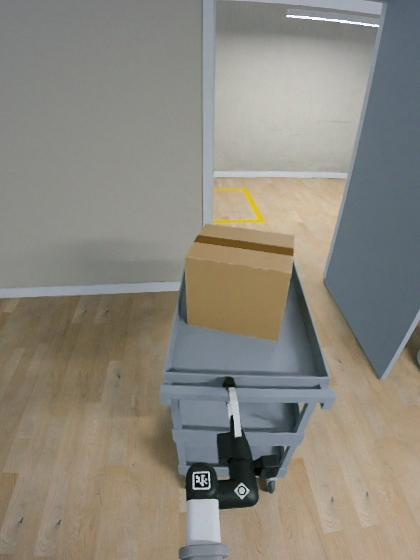

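Emit:
move(r2={"base":{"translate_m":-0.12,"strafe_m":0.27},"contact_limits":{"translate_m":0.8}}, blocking=false, cameras=[])

Emit:
wait(seconds=8, cameras=["r2_head_camera"])

Scene clock: 511.17 s.
move: r2 moving
r1: as last shown
r1.lidar_m: 0.37 1.27 4.29 4.78 2.23 1.51 1.37 1.42 1.06 0.97 0.76 0.50
r1.motor_effort: lift_m=+23(23) arm_m=-7(7) wheel_0=+7(7) wheel_1=-2(2) wheel_2=+11(11)
r1.servo_current: wrist_yaw_rad=104(124) wrist_pitch_rad=39(46) wrist_roll_rad=46(52) gripper_m=65(72)
r1.contact_limits: translate_m 0.8
r1.wrist_depth_mm: - - 249 236 231 222 217 / - - 248 236 231 224 217 / - - 248 236 232 224 218 / 1576 - 250 165 232 225 219 / - - 250 171 233 225 220 / - - 182 170 233 225 220 / - 152 249 164 151 225 221
r2.base_odometry: x=-2.205 y=-1.240 heading=-2.978
r2.turned_by_wheels: -0.001
r2.turned_by_imu: +0.000
r2.base_tilt: forward=-0.6 right=+0.0
r2.lidar_m: 0.54 2.16 1.72 1.61 1.67 2.25 3.77 3.82 3.28 3.11 1.64 0.53
r2.base_status: translate_m moving; strafe_m moving
r2.joint_positions: lift_m=+0.684 arm_m=+0.132 wrist_yaw_rad=-0.005 wrist_pitch_rad=+0.008 wrist_roll_rad=+1.567 gripper_m=-0.029
r2.joint_status: not commanded
r2.measured_speeds: translate_m=-0.047 strafe_m=+0.113 rotate_rad=-0.004 lift_m=+0.000 arm_m=+0.000 wrist_yaw_rad=-0.015 wrist_pitch_rad=+0.000 wrist_roll_rad=+0.000
r2.motor_effort: lift_m=+19(19) arm_m=-1(4) wheel_0=-19(19) wheel_1=+4(8) wheel_2=+6(11)
r2.servo_current: wrist_yaw_rad=52(52) wrist_pitch_rad=52(59) wrist_roll_rad=46(59) gripper_m=78(91)
r2.contact_limits: translate_m 0.8
r2.hand_pose: x=+0.5909 y=-0.0888 z=+0.8597 quat_wxyz=(+0.708, +0.706, +0.001, -0.005) (m; r2's base frame)
r2.wrist_depth_mm: - - - 159 216 1661 - / 1756 - 415 161 220 798 - / 1756 430 427 164 223 820 - / 1708 452 449 166 227 820 - / - 473 477 169 230 - - / - 492 186 171 179 - - / - - - - 238 - 469
pictures: none
No camera images: "cameras" was empty.

Scene clock: 513.13 s.
earlier move: r2 done
r1.base_odometry: x=-2.181 y=-1.268 heading=+1.574
r1.turned_by_wheels: +0.000
r1.turned_by_imu: +0.000
r1.base_tilt: forward=-1.6 right=+1.2
r1.lidar_m: 0.38 1.27 4.26 4.79 2.20 1.49 1.38 1.41 1.06 0.97 0.76 0.49
r1.base_status: not commanded
r1.joint_positions: lift_m=+0.820 arm_m=+0.000 wrist_yaw_rad=+0.219 wrist_pitch_rad=+0.002 wrist_roll_rad=+0.000 gripper_m=-0.037
r1.joint_status: not commanded
r1.measured_speeds: all 0
r1.on_its_own: wrist_yaw_rad is at rest, and its servo_current (124 mA) is outside its rest range (0 to 104 mA)
r1.motor_effort: lift_m=+23(23) arm_m=-6(7) wheel_0=+7(7) wheel_1=-2(3) wheel_2=+11(11)
r1.servo_current: wrist_yaw_rad=124(137) wrist_pitch_rad=46(52) wrist_roll_rad=46(65) gripper_m=59(72)
r1.contact_limits: translate_m 0.8
r1.hand_pose: x=+0.4716 y=-0.0225 z=+0.9972 quat_wxyz=(+0.994, +0.000, +0.001, +0.110) (m; r1's base frame)
r1.wrist_depth_mm: - - 247 235 230 224 217 / - - 248 236 232 224 218 / - - 249 236 232 224 219 / - - 250 165 234 224 219 / - - 251 171 233 225 220 / - - 182 170 232 226 220 / - 153 251 163 151 224 221
r2.base_odometry: x=-2.059 y=-1.461 heading=-2.977
r2.turned_by_wheels: +0.001
r2.turned_by_imu: +0.000
r2.base_tilt: forward=-0.6 right=+0.0
r2.lidar_m: 0.55 2.07 1.49 1.38 1.44 1.95 3.68 3.73 3.52 3.36 1.86 0.49
r2.base_status: done
r2.joint_positions: lift_m=+0.684 arm_m=+0.132 wrist_yaw_rad=+0.001 wrist_pitch_rad=+0.008 wrist_roll_rad=+1.567 gripper_m=-0.029
r2.joint_status: not commanded
r2.measured_speeds: all 0
r2.motor_effort: lift_m=+19(20) arm_m=-3(4) wheel_0=-4(23) wheel_1=+1(8) wheel_2=+7(12)
r2.servo_current: wrist_yaw_rad=39(59) wrist_pitch_rad=52(59) wrist_roll_rad=46(59) gripper_m=85(91)
r2.contact_limits: translate_m 0.8
r2.hand_pose: x=+0.5914 y=-0.0870 z=+0.8597 quat_wxyz=(+0.708, +0.706, +0.003, -0.002) (m; r2's base frame)
r2.wrist_depth_mm: - 343 347 104 159 - - / 1808 384 384 113 172 - - / - 430 433 119 186 - - / - 480 496 132 202 - - / - - - 148 224 1618 496 / - - 183 161 179 1576 1182 / - - - - 309 317 1060
wait: 1.97 of 8 s (r2 has come to rest)
pictures: r2_head_camera
Images, in order (width x height): r2_head_camera 420x560.

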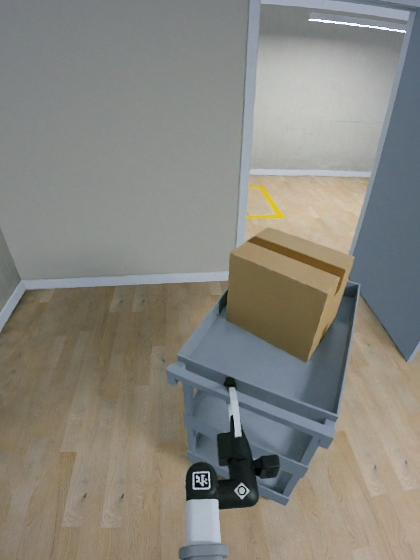

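Emit:
move(r2={"base":{"translate_m":0.6,"strafe_m":-0.2},"contact_limits":{"translate_m":0.8}}, blocking=false, cameras=[])

Emit:
wait(seconds=8, cameras=["r2_head_camera"])

Scene clock: 519.70 s.
move: r2 moving
r1.base_odometry: x=-2.181 y=-1.268 heading=+1.574
r1.turned_by_wheels: +0.000
r1.turned_by_imu: +0.000
r1.base_tilt: forward=-1.6 right=+1.3
r1.lidar_m: 0.37 1.27 4.29 4.77 2.23 1.52 1.39 1.41 1.06 0.95 0.73 0.49
r1.base_status: not commanded
r1.joint_positions: lift_m=+0.820 arm_m=+0.000 wrist_yaw_rad=+0.219 wrist_pitch_rad=+0.002 wrist_roll_rad=+0.000 gripper_m=-0.037
r1.joint_status: not commanded
r1.measured_speeds: all 0
r1.motor_effort: lift_m=+23(23) arm_m=-6(7) wheel_0=+6(7) wheel_1=-2(2) wheel_2=+11(11)
r1.servo_current: wrist_yaw_rad=124(124) wrist_pitch_rad=39(46) wrist_roll_rad=65(65) gripper_m=65(72)
r1.contact_limits: translate_m 0.8
r1.hand_pose: x=+0.4716 y=-0.0225 z=+0.9972 quat_wxyz=(+0.994, +0.000, +0.001, +0.110) (m; r1's base frame)
r1.wrist_depth_mm: - - 247 235 230 224 217 / - - 249 235 232 224 219 / - - 249 237 233 224 219 / - - 251 165 233 225 219 / - - 251 171 233 225 220 / - - 182 170 233 226 221 / - 153 251 163 151 225 221
r2.base_odometry: x=-2.091 y=-1.456 heading=-2.976
r2.turned_by_wheels: +0.001
r2.turned_by_imu: +0.004
r2.base_tilt: forward=-0.8 right=+0.1
r2.lidar_m: 0.57 2.06 1.47 1.39 1.46 1.97 3.72 3.77 3.50 3.33 1.84 0.48
r2.base_status: translate_m moving; strafe_m moving
r2.joint_positions: lift_m=+0.684 arm_m=+0.132 wrist_yaw_rad=+0.001 wrist_pitch_rad=+0.008 wrist_roll_rad=+1.567 gripper_m=-0.029
r2.joint_status: not commanded
r2.measured_speeds: translate_m=+0.123 strafe_m=-0.038 rotate_rad=+0.001 lift_m=+0.000 arm_m=+0.000 wrist_yaw_rad=+0.000 wrist_pitch_rad=+0.000 wrist_roll_rad=+0.000
r2.motor_effort: lift_m=+20(20) arm_m=+3(4) wheel_0=+16(16) wheel_1=+7(9) wheel_2=-16(17)
r2.servo_current: wrist_yaw_rad=46(59) wrist_pitch_rad=46(59) wrist_roll_rad=33(65) gripper_m=85(91)
r2.contact_limits: translate_m 0.8
r2.hand_pose: x=+0.5914 y=-0.0870 z=+0.8597 quat_wxyz=(+0.708, +0.706, +0.003, -0.002) (m; r2's base frame)
r2.wrist_depth_mm: - 345 342 - 152 - - / - 379 384 105 165 - - / - 430 430 112 180 - - / - 480 480 128 197 - - / - - - 139 215 1618 492 / - - 183 156 178 1576 1182 / - - - - 310 319 1060
pictures: none
No camera images: "cameras" was empty.

Scene clock: 522.73 s.
earlier move: r2 done
r1.base_odometry: x=-2.181 y=-1.268 heading=+1.574
r1.turned_by_wheels: +0.000
r1.turned_by_imu: +0.000
r1.base_tilt: forward=-1.6 right=+1.3
r1.lidar_m: 0.38 1.45 4.24 4.78 2.22 1.49 1.38 1.39 1.06 0.99 0.74 0.51
r1.base_status: not commanded
r1.joint_positions: lift_m=+0.820 arm_m=+0.000 wrist_yaw_rad=+0.219 wrist_pitch_rad=+0.002 wrist_roll_rad=+0.000 gripper_m=-0.037
r1.joint_status: not commanded
r1.measured_speeds: all 0
r1.on_its_own: wrist_yaw_rad is at rest, and its servo_current (124 mA) is outside its rest range (0 to 104 mA)
r1.motor_effort: lift_m=+23(23) arm_m=-7(7) wheel_0=+7(7) wheel_1=-2(3) wheel_2=+11(11)
r1.servo_current: wrist_yaw_rad=124(130) wrist_pitch_rad=46(52) wrist_roll_rad=46(72) gripper_m=65(72)
r1.contact_limits: translate_m 0.8
r1.hand_pose: x=+0.4716 y=-0.0225 z=+0.9972 quat_wxyz=(+0.994, +0.000, +0.001, +0.110) (m; r1's base frame)
r1.wrist_depth_mm: - - 248 235 230 223 217 / - - 249 235 231 223 219 / - - 249 236 231 224 219 / - - 251 165 233 224 220 / - - 251 171 232 225 220 / - - 181 171 233 225 219 / - 153 252 164 150 224 221
r2.base_odometry: x=-2.684 y=-1.363 heading=-2.976
r2.turned_by_wheels: -0.001
r2.turned_by_imu: +0.004
r2.base_tilt: forward=-0.7 right=+0.1
r2.lidar_m: 0.57 1.66 1.71 1.60 1.68 2.28 - 4.33 3.29 1.77 1.35 0.45
r2.base_status: done
r2.joint_positions: lift_m=+0.684 arm_m=+0.132 wrist_yaw_rad=+0.003 wrist_pitch_rad=+0.008 wrist_roll_rad=+1.567 gripper_m=-0.029
r2.joint_status: not commanded
r2.measured_speeds: all 0
r2.motor_effort: lift_m=+19(20) arm_m=+4(4) wheel_0=+3(23) wheel_1=+4(11) wheel_2=-5(17)
r2.servo_current: wrist_yaw_rad=39(65) wrist_pitch_rad=52(59) wrist_roll_rad=59(65) gripper_m=85(91)
r2.contact_limits: translate_m 0.8
r2.hand_pose: x=+0.5915 y=-0.0866 z=+0.8597 quat_wxyz=(+0.708, +0.706, +0.004, -0.002) (m; r2's base frame)
r2.wrist_depth_mm: - 345 340 - 143 - - / - 382 387 - 157 - - / - 455 445 105 174 - - / - - 488 115 194 539 - / - - - 133 214 - 466 / - - 183 153 179 - 1182 / - - - - 325 329 336
wait: 3.03 of 8 s (r2 has come to rest)
pictures: r2_head_camera
Images, in order (width x height): r2_head_camera 420x560.

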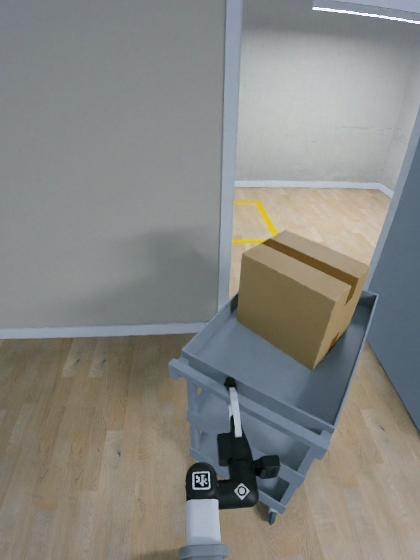

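Emit:
move(r2={"base":{"translate_m":0.45,"strafe_m":-0.27},"contact_limits":{"translate_m":0.8}}, blocking=false, cameras=[])

Emit:
wait(seconds=8, cameras=["r2_head_camera"])

Scene clock: 529.97 s.
move: r2 moving
r1.base_odometry: x=-2.181 y=-1.268 heading=+1.574
r1.turned_by_wheels: +0.000
r1.turned_by_imu: +0.000
r1.base_tilt: forward=-1.6 right=+1.2
r1.lidar_m: 0.37 1.57 4.24 4.79 2.24 1.52 1.38 1.42 1.08 0.98 0.76 0.50
r1.base_status: not commanded
r1.joint_positions: lift_m=+0.820 arm_m=+0.000 wrist_yaw_rad=+0.219 wrist_pitch_rad=+0.002 wrist_roll_rad=+0.000 gripper_m=-0.037
r1.joint_status: not commanded
r1.measured_speeds: all 0
r1.motor_effort: lift_m=+23(23) arm_m=-6(6) wheel_0=+6(7) wheel_1=-2(3) wheel_2=+11(11)
r1.servo_current: wrist_yaw_rad=111(130) wrist_pitch_rad=46(46) wrist_roll_rad=59(72) gripper_m=65(72)
r1.contact_limits: translate_m 0.8
r1.hand_pose: x=+0.4716 y=-0.0225 z=+0.9972 quat_wxyz=(+0.994, +0.000, +0.001, +0.110) (m; r1's base frame)
r1.wrist_depth_mm: - - 249 235 230 223 216 / - - 249 236 232 224 217 / - - 249 237 232 225 218 / - - 251 165 233 224 219 / - - 251 171 233 225 220 / - - 182 169 232 226 220 / - 153 251 164 151 224 220
r2.base_odometry: x=-2.717 y=-1.350 heading=-2.976
r2.turned_by_wheels: +0.000
r2.turned_by_imu: +0.002
r2.base_tilt: forward=-0.7 right=+0.1
r2.lidar_m: 0.54 1.63 1.74 1.63 1.70 2.30 - 4.37 3.27 1.69 1.31 0.45
r2.base_status: translate_m moving; strafe_m moving
r2.joint_positions: lift_m=+0.684 arm_m=+0.132 wrist_yaw_rad=+0.003 wrist_pitch_rad=+0.008 wrist_roll_rad=+1.567 gripper_m=-0.029
r2.joint_status: not commanded
r2.measured_speeds: translate_m=+0.119 strafe_m=-0.072 rotate_rad=+0.003 lift_m=+0.000 arm_m=+0.000 wrist_yaw_rad=+0.001 wrist_pitch_rad=+0.000 wrist_roll_rad=+0.000
r2.motor_effort: lift_m=+19(19) arm_m=+4(4) wheel_0=+20(20) wheel_1=-2(4) wheel_2=-13(14)
r2.servo_current: wrist_yaw_rad=39(46) wrist_pitch_rad=52(59) wrist_roll_rad=59(59) gripper_m=85(91)
r2.contact_limits: translate_m 0.8
r2.hand_pose: x=+0.5915 y=-0.0866 z=+0.8597 quat_wxyz=(+0.708, +0.706, +0.004, -0.002) (m; r2's base frame)
r2.wrist_depth_mm: - 340 338 - 139 - - / - 382 384 - 151 - - / - 459 445 - 168 - - / - - 492 108 189 - - / - - - 126 216 - 477 / - - 182 148 179 - 1182 / - - - - 329 332 332
pictures: none
No camera images: "cameras" was empty.

Scene clock: 532.57 s.
earlier move: r2 done
r1.base_odometry: x=-2.181 y=-1.268 heading=+1.574
r1.turned_by_wheels: +0.000
r1.turned_by_imu: +0.000
r1.base_tilt: forward=-1.6 right=+1.2
r1.lidar_m: 0.37 1.29 4.24 4.79 2.25 1.51 1.38 1.41 1.07 0.97 0.77 0.49
r1.base_status: not commanded
r1.joint_positions: lift_m=+0.820 arm_m=+0.000 wrist_yaw_rad=+0.219 wrist_pitch_rad=+0.002 wrist_roll_rad=+0.000 gripper_m=-0.037
r1.joint_status: not commanded
r1.measured_speeds: all 0
r1.on_its_own: wrist_yaw_rad is at rest, and its servo_current (124 mA) is outside its rest range (0 to 104 mA)
r1.motor_effort: lift_m=+23(23) arm_m=-6(7) wheel_0=+7(7) wheel_1=-2(3) wheel_2=+11(11)
r1.servo_current: wrist_yaw_rad=124(137) wrist_pitch_rad=39(46) wrist_roll_rad=33(72) gripper_m=65(72)
r1.contact_limits: translate_m 0.8
r1.hand_pose: x=+0.4716 y=-0.0225 z=+0.9972 quat_wxyz=(+0.994, +0.000, +0.001, +0.110) (m; r1's base frame)
r1.wrist_depth_mm: - - 248 236 230 223 217 / - - 249 236 231 224 217 / - - 248 236 231 224 218 / - - 251 165 233 225 220 / - - 251 171 234 225 220 / - - 182 169 234 227 220 / - 152 251 164 151 225 221
r2.base_odometry: x=-3.172 y=-1.170 heading=-2.977
r2.turned_by_wheels: -0.001
r2.turned_by_imu: +0.003
r2.base_tilt: forward=-0.6 right=+0.1
r2.lidar_m: 0.59 1.20 1.62 1.88 1.98 2.63 - 4.19 2.98 0.92 0.93 0.45
r2.base_status: done
r2.joint_positions: lift_m=+0.684 arm_m=+0.132 wrist_yaw_rad=-0.001 wrist_pitch_rad=+0.008 wrist_roll_rad=+1.567 gripper_m=-0.029
r2.joint_status: not commanded
r2.measured_speeds: all 0
r2.motor_effort: lift_m=+19(20) arm_m=+4(4) wheel_0=-2(27) wheel_1=-4(6) wheel_2=-4(14)
r2.servo_current: wrist_yaw_rad=59(72) wrist_pitch_rad=52(59) wrist_roll_rad=52(59) gripper_m=85(91)
r2.contact_limits: translate_m 0.8
r2.hand_pose: x=+0.5912 y=-0.0876 z=+0.8597 quat_wxyz=(+0.708, +0.706, +0.003, -0.003) (m; r2's base frame)
r2.wrist_depth_mm: - 345 342 - 152 - - / - 379 387 105 165 - - / - 445 436 113 180 - - / - - 504 128 199 - - / - - - 140 216 1618 492 / - - 183 158 179 - - / - - - - 324 322 329
wait: 2.60 of 8 s (r2 has come to rest)
pictures: r2_head_camera
Images, in order (width x height): r2_head_camera 420x560.

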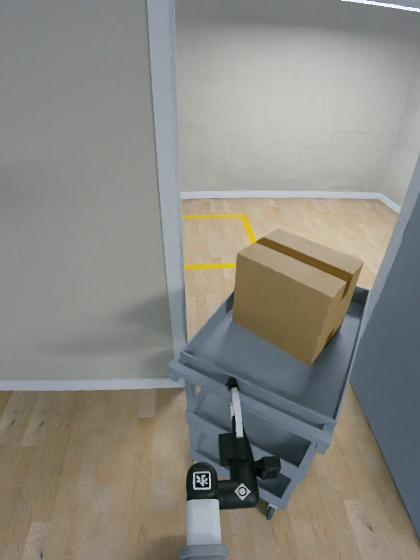

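Emit:
move(r2={"base":{"translate_m":0.05,"strafe_m":-0.22},"contact_limits":{"translate_m":0.8}}, blocking=false, cameras=[])

Emit:
wait(seconds=8, cameras=["r2_head_camera"])

Scene clock: 547.43 s.
move: r2 moving
r1.base_odometry: x=-2.181 y=-1.268 heading=+1.574
r1.turned_by_wheels: +0.000
r1.turned_by_imu: -0.001
r1.base_tilt: forward=-1.6 right=+1.3
r1.lidar_m: 0.38 1.22 4.27 4.76 2.22 1.51 1.38 1.40 1.07 0.96 0.77 0.48
r1.base_status: not commanded
r1.joint_positions: lift_m=+0.820 arm_m=+0.000 wrist_yaw_rad=+0.219 wrist_pitch_rad=+0.002 wrist_roll_rad=+0.000 gripper_m=-0.037
r1.joint_status: not commanded
r1.measured_speeds: all 0
r1.motor_effort: lift_m=+23(23) arm_m=-6(7) wheel_0=+7(7) wheel_1=-2(3) wheel_2=+11(11)
r1.servo_current: wrist_yaw_rad=104(130) wrist_pitch_rad=39(46) wrist_roll_rad=52(52) gripper_m=65(72)
r1.contact_limits: translate_m 0.8
r1.hand_pose: x=+0.4716 y=-0.0225 z=+0.9972 quat_wxyz=(+0.994, +0.000, +0.001, +0.110) (m; r1's base frame)
r1.wrist_depth_mm: - - 248 235 231 223 218 / - - 249 235 232 224 217 / - - 250 236 232 224 219 / - - 250 165 233 226 219 / - - 250 171 233 225 220 / - - 182 170 233 227 221 / - 153 251 164 151 224 221
r2.base_odometry: x=-3.184 y=-1.140 heading=-2.977
r2.turned_by_wheels: +0.001
r2.turned_by_imu: +0.003
r2.base_tilt: forward=-0.6 right=+0.0
r2.lidar_m: 0.55 1.20 1.61 1.93 2.00 2.71 - 4.13 2.96 0.90 0.93 0.46
r2.base_status: translate_m moving; strafe_m moving
r2.joint_positions: lift_m=+0.684 arm_m=+0.132 wrist_yaw_rad=+0.005 wrist_pitch_rad=+0.008 wrist_roll_rad=+1.567 gripper_m=-0.029
r2.joint_status: not commanded
r2.measured_speeds: translate_m=+0.028 strafe_m=-0.126 rotate_rad=+0.007 lift_m=+0.000 arm_m=+0.000 wrist_yaw_rad=+0.033 wrist_pitch_rad=+0.000 wrist_roll_rad=+0.000
r2.motor_effort: lift_m=+19(19) arm_m=+4(4) wheel_0=+15(18) wheel_1=-7(9) wheel_2=-5(10)
r2.servo_current: wrist_yaw_rad=39(59) wrist_pitch_rad=52(59) wrist_roll_rad=46(52) gripper_m=85(91)
r2.contact_limits: translate_m 0.8
r2.hand_pose: x=+0.5917 y=-0.0860 z=+0.8597 quat_wxyz=(+0.708, +0.706, +0.005, -0.001) (m; r2's base frame)
r2.wrist_depth_mm: - 342 338 - 147 - - / - 379 382 - 160 - - / - 445 433 109 177 - - / - - 504 121 195 - - / - - - 135 214 1576 484 / - - 182 154 179 - - / - - - - 325 325 330
pictures: none
No camera images: "cameras" was empty.

Scene clock: 549.07 s.
earlier move: r2 done
r1.base_odometry: x=-2.181 y=-1.268 heading=+1.574
r1.turned_by_wheels: +0.000
r1.turned_by_imu: +0.000
r1.base_tilt: forward=-1.6 right=+1.2
r1.lidar_m: 0.38 1.05 4.31 4.77 2.20 1.50 1.38 1.39 1.06 0.97 0.77 0.50
r1.base_status: not commanded
r1.joint_positions: lift_m=+0.820 arm_m=+0.000 wrist_yaw_rad=+0.219 wrist_pitch_rad=+0.002 wrist_roll_rad=+0.000 gripper_m=-0.037
r1.joint_status: not commanded
r1.measured_speeds: all 0
r1.on_its_own: wrist_yaw_rad is at rest, and its servo_current (117 mA) is outside its rest range (0 to 104 mA)
r1.motor_effort: lift_m=+23(23) arm_m=-6(7) wheel_0=+7(7) wheel_1=-2(3) wheel_2=+11(11)
r1.servo_current: wrist_yaw_rad=117(143) wrist_pitch_rad=39(46) wrist_roll_rad=26(65) gripper_m=65(72)
r1.contact_limits: translate_m 0.8
r1.hand_pose: x=+0.4716 y=-0.0225 z=+0.9972 quat_wxyz=(+0.994, +0.000, +0.001, +0.110) (m; r1's base frame)
r1.wrist_depth_mm: - - 248 235 231 223 217 / - - 248 236 231 224 217 / - - 250 236 232 225 220 / - - 251 165 233 224 220 / - - 251 171 234 226 220 / - - 182 170 234 227 221 / - 153 251 163 151 225 220
r2.base_odometry: x=-3.257 y=-0.962 heading=-2.978
r2.turned_by_wheels: -0.001
r2.turned_by_imu: +0.000
r2.base_tilt: forward=-0.7 right=+0.0
r2.lidar_m: 0.54 1.16 1.58 2.11 2.17 2.95 - 3.84 2.76 0.70 0.73 0.54
r2.base_status: done
r2.joint_positions: lift_m=+0.684 arm_m=+0.132 wrist_yaw_rad=+0.003 wrist_pitch_rad=+0.008 wrist_roll_rad=+1.567 gripper_m=-0.029
r2.joint_status: not commanded
r2.measured_speeds: all 0
r2.motor_effort: lift_m=+19(20) arm_m=+4(4) wheel_0=+2(26) wheel_1=-2(9) wheel_2=-6(10)
r2.servo_current: wrist_yaw_rad=39(72) wrist_pitch_rad=46(65) wrist_roll_rad=59(59) gripper_m=85(98)
r2.contact_limits: translate_m 0.8
r2.hand_pose: x=+0.5915 y=-0.0866 z=+0.8597 quat_wxyz=(+0.708, +0.706, +0.004, -0.002) (m; r2's base frame)
r2.wrist_depth_mm: - 424 413 131 185 - - / - 387 387 136 195 759 - / - 427 427 143 206 - - / - 477 459 152 213 - - / - - 508 158 226 1863 - / - - 186 170 179 1618 484 / - - - - - - -
wait: 1.63 of 8 s (r2 has come to rest)
pictures: r2_head_camera
Images, in order (width x height): r2_head_camera 420x560.

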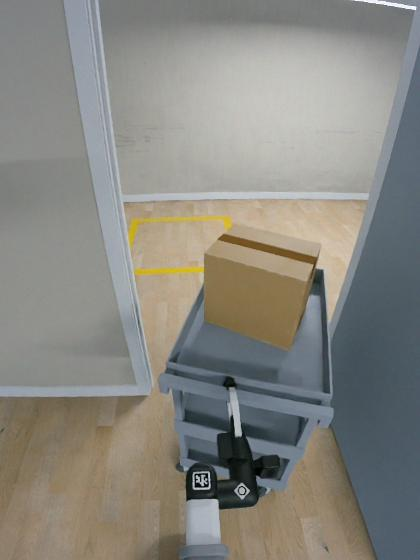

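Emit:
move(r2={"base":{"translate_m":0.8},"contact_limits":{"translate_m":0.8}}, blocking=false, cameras=[])

Emit:
wait(seconds=8, cameras=["r2_head_camera"])

Scene clock: 560.47 s.
move: r2 moving
r1.base_odometry: x=-2.181 y=-1.268 heading=+1.574
r1.turned_by_wheels: +0.000
r1.turned_by_imu: -0.001
r1.base_tilt: forward=-1.6 right=+1.2
r1.lidar_m: 0.39 1.06 4.28 4.79 2.23 1.48 1.38 1.41 1.06 0.98 0.74 0.50
r1.base_status: not commanded
r1.joint_positions: lift_m=+0.820 arm_m=+0.000 wrist_yaw_rad=+0.219 wrist_pitch_rad=+0.002 wrist_roll_rad=+0.000 gripper_m=-0.037
r1.joint_status: not commanded
r1.measured_speeds: all 0
r1.motor_effort: lift_m=+23(23) arm_m=-6(7) wheel_0=+6(7) wheel_1=-2(3) wheel_2=+11(11)
r1.servo_current: wrist_yaw_rad=124(124) wrist_pitch_rad=39(52) wrist_roll_rad=39(59) gripper_m=59(72)
r1.contact_limits: translate_m 0.8
r1.hand_pose: x=+0.4716 y=-0.0225 z=+0.9972 quat_wxyz=(+0.994, +0.000, +0.001, +0.110) (m; r1's base frame)
r1.wrist_depth_mm: - - 247 235 230 223 216 / - - 248 236 231 223 218 / - - 249 236 232 225 219 / - - 251 165 232 226 218 / - - 251 171 233 224 219 / - - 182 170 233 226 220 / - 153 251 163 150 224 220
r2.base_odometry: x=-3.288 y=-0.967 heading=-2.978
r2.turned_by_wheels: +0.000
r2.turned_by_imu: +0.002
r2.base_tilt: forward=-0.7 right=+0.1
r2.lidar_m: 0.55 1.14 1.53 2.11 2.20 2.96 - 3.81 2.76 0.70 0.72 0.51
r2.base_status: translate_m moving
r2.joint_positions: lift_m=+0.684 arm_m=+0.132 wrist_yaw_rad=+0.001 wrist_pitch_rad=+0.008 wrist_roll_rad=+1.567 gripper_m=-0.029
r2.joint_status: not commanded
r2.measured_speeds: translate_m=+0.122 strafe_m=+0.000 rotate_rad=-0.002 lift_m=+0.000 arm_m=+0.000 wrist_yaw_rad=-0.024 wrist_pitch_rad=+0.000 wrist_roll_rad=+0.000
r2.motor_effort: lift_m=+19(19) arm_m=+4(4) wheel_0=+14(15) wheel_1=+9(10) wheel_2=-16(16)
r2.servo_current: wrist_yaw_rad=52(65) wrist_pitch_rad=52(59) wrist_roll_rad=59(59) gripper_m=85(91)
r2.contact_limits: translate_m 0.8
r2.hand_pose: x=+0.5914 y=-0.0871 z=+0.8597 quat_wxyz=(+0.708, +0.706, +0.003, -0.003) (m; r2's base frame)
r2.wrist_depth_mm: - 415 402 131 183 - - / - 387 389 136 192 741 - / - 427 424 142 205 - - / - 477 459 150 214 - - / - - 508 157 225 1756 - / - - 187 168 179 1537 480 / - - - - - - -
pictures: none
No camera images: "cameras" was empty.

Scene clock: 564.13 s.
earlier move: r2 done
r1.base_odometry: x=-2.181 y=-1.268 heading=+1.574
r1.turned_by_wheels: +0.000
r1.turned_by_imu: +0.000
r1.base_tilt: forward=-1.6 right=+1.2
r1.lidar_m: 0.40 3.38 4.29 4.78 2.19 1.50 1.38 1.42 1.06 0.97 0.76 0.49
r1.base_status: not commanded
r1.joint_positions: lift_m=+0.820 arm_m=+0.000 wrist_yaw_rad=+0.219 wrist_pitch_rad=+0.002 wrist_roll_rad=+0.000 gripper_m=-0.037
r1.joint_status: not commanded
r1.measured_speeds: all 0
r1.on_its_own: wrist_yaw_rad is at rest, and its servo_current (111 mA) is outside its rest range (0 to 104 mA)
r1.motor_effort: lift_m=+23(23) arm_m=-7(7) wheel_0=+7(7) wheel_1=-2(3) wheel_2=+11(11)
r1.servo_current: wrist_yaw_rad=111(143) wrist_pitch_rad=33(52) wrist_roll_rad=59(65) gripper_m=65(72)
r1.contact_limits: translate_m 0.8
r1.hand_pose: x=+0.4716 y=-0.0225 z=+0.9972 quat_wxyz=(+0.994, +0.000, +0.001, +0.110) (m; r1's base frame)
r1.wrist_depth_mm: - - 248 236 230 223 216 / - - 248 235 232 224 218 / - - 249 237 232 224 219 / - - 250 166 232 225 220 / - - 252 171 233 224 220 / - - 182 170 233 225 221 / - 153 252 163 151 224 221
r2.base_odometry: x=-4.046 y=-1.092 heading=-2.978
r2.turned_by_wheels: -0.001
r2.turned_by_imu: -0.004
r2.base_tilt: forward=-0.7 right=+0.1
r2.lidar_m: 0.58 0.43 0.43 1.17 2.20 2.95 - 4.12 0.71 0.68 0.71 0.41
r2.base_status: done
r2.joint_positions: lift_m=+0.684 arm_m=+0.132 wrist_yaw_rad=-0.004 wrist_pitch_rad=+0.008 wrist_roll_rad=+1.567 gripper_m=-0.029
r2.joint_status: not commanded
r2.measured_speeds: all 0
r2.motor_effort: lift_m=+19(20) arm_m=+4(4) wheel_0=-2(15) wheel_1=+1(10) wheel_2=-6(21)
r2.servo_current: wrist_yaw_rad=39(65) wrist_pitch_rad=46(59) wrist_roll_rad=46(65) gripper_m=91(91)
r2.contact_limits: translate_m 0.8
r2.hand_pose: x=+0.5909 y=-0.0886 z=+0.8597 quat_wxyz=(+0.708, +0.706, +0.002, -0.004) (m; r2's base frame)
r2.wrist_depth_mm: - 342 338 - - 117 - / - 394 397 - 133 - - / - - 484 - 153 530 - / - - - - 180 1499 488 / - - - - 217 1618 449 / - - 186 134 178 1464 355 / - - - - - 1576 1160
wait: 3.67 of 8 s (r2 has come to rest)
pictures: r2_head_camera
Images, in order (width x height): r2_head_camera 420x560.

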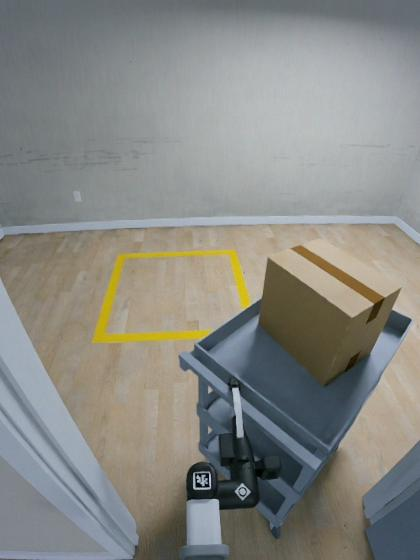

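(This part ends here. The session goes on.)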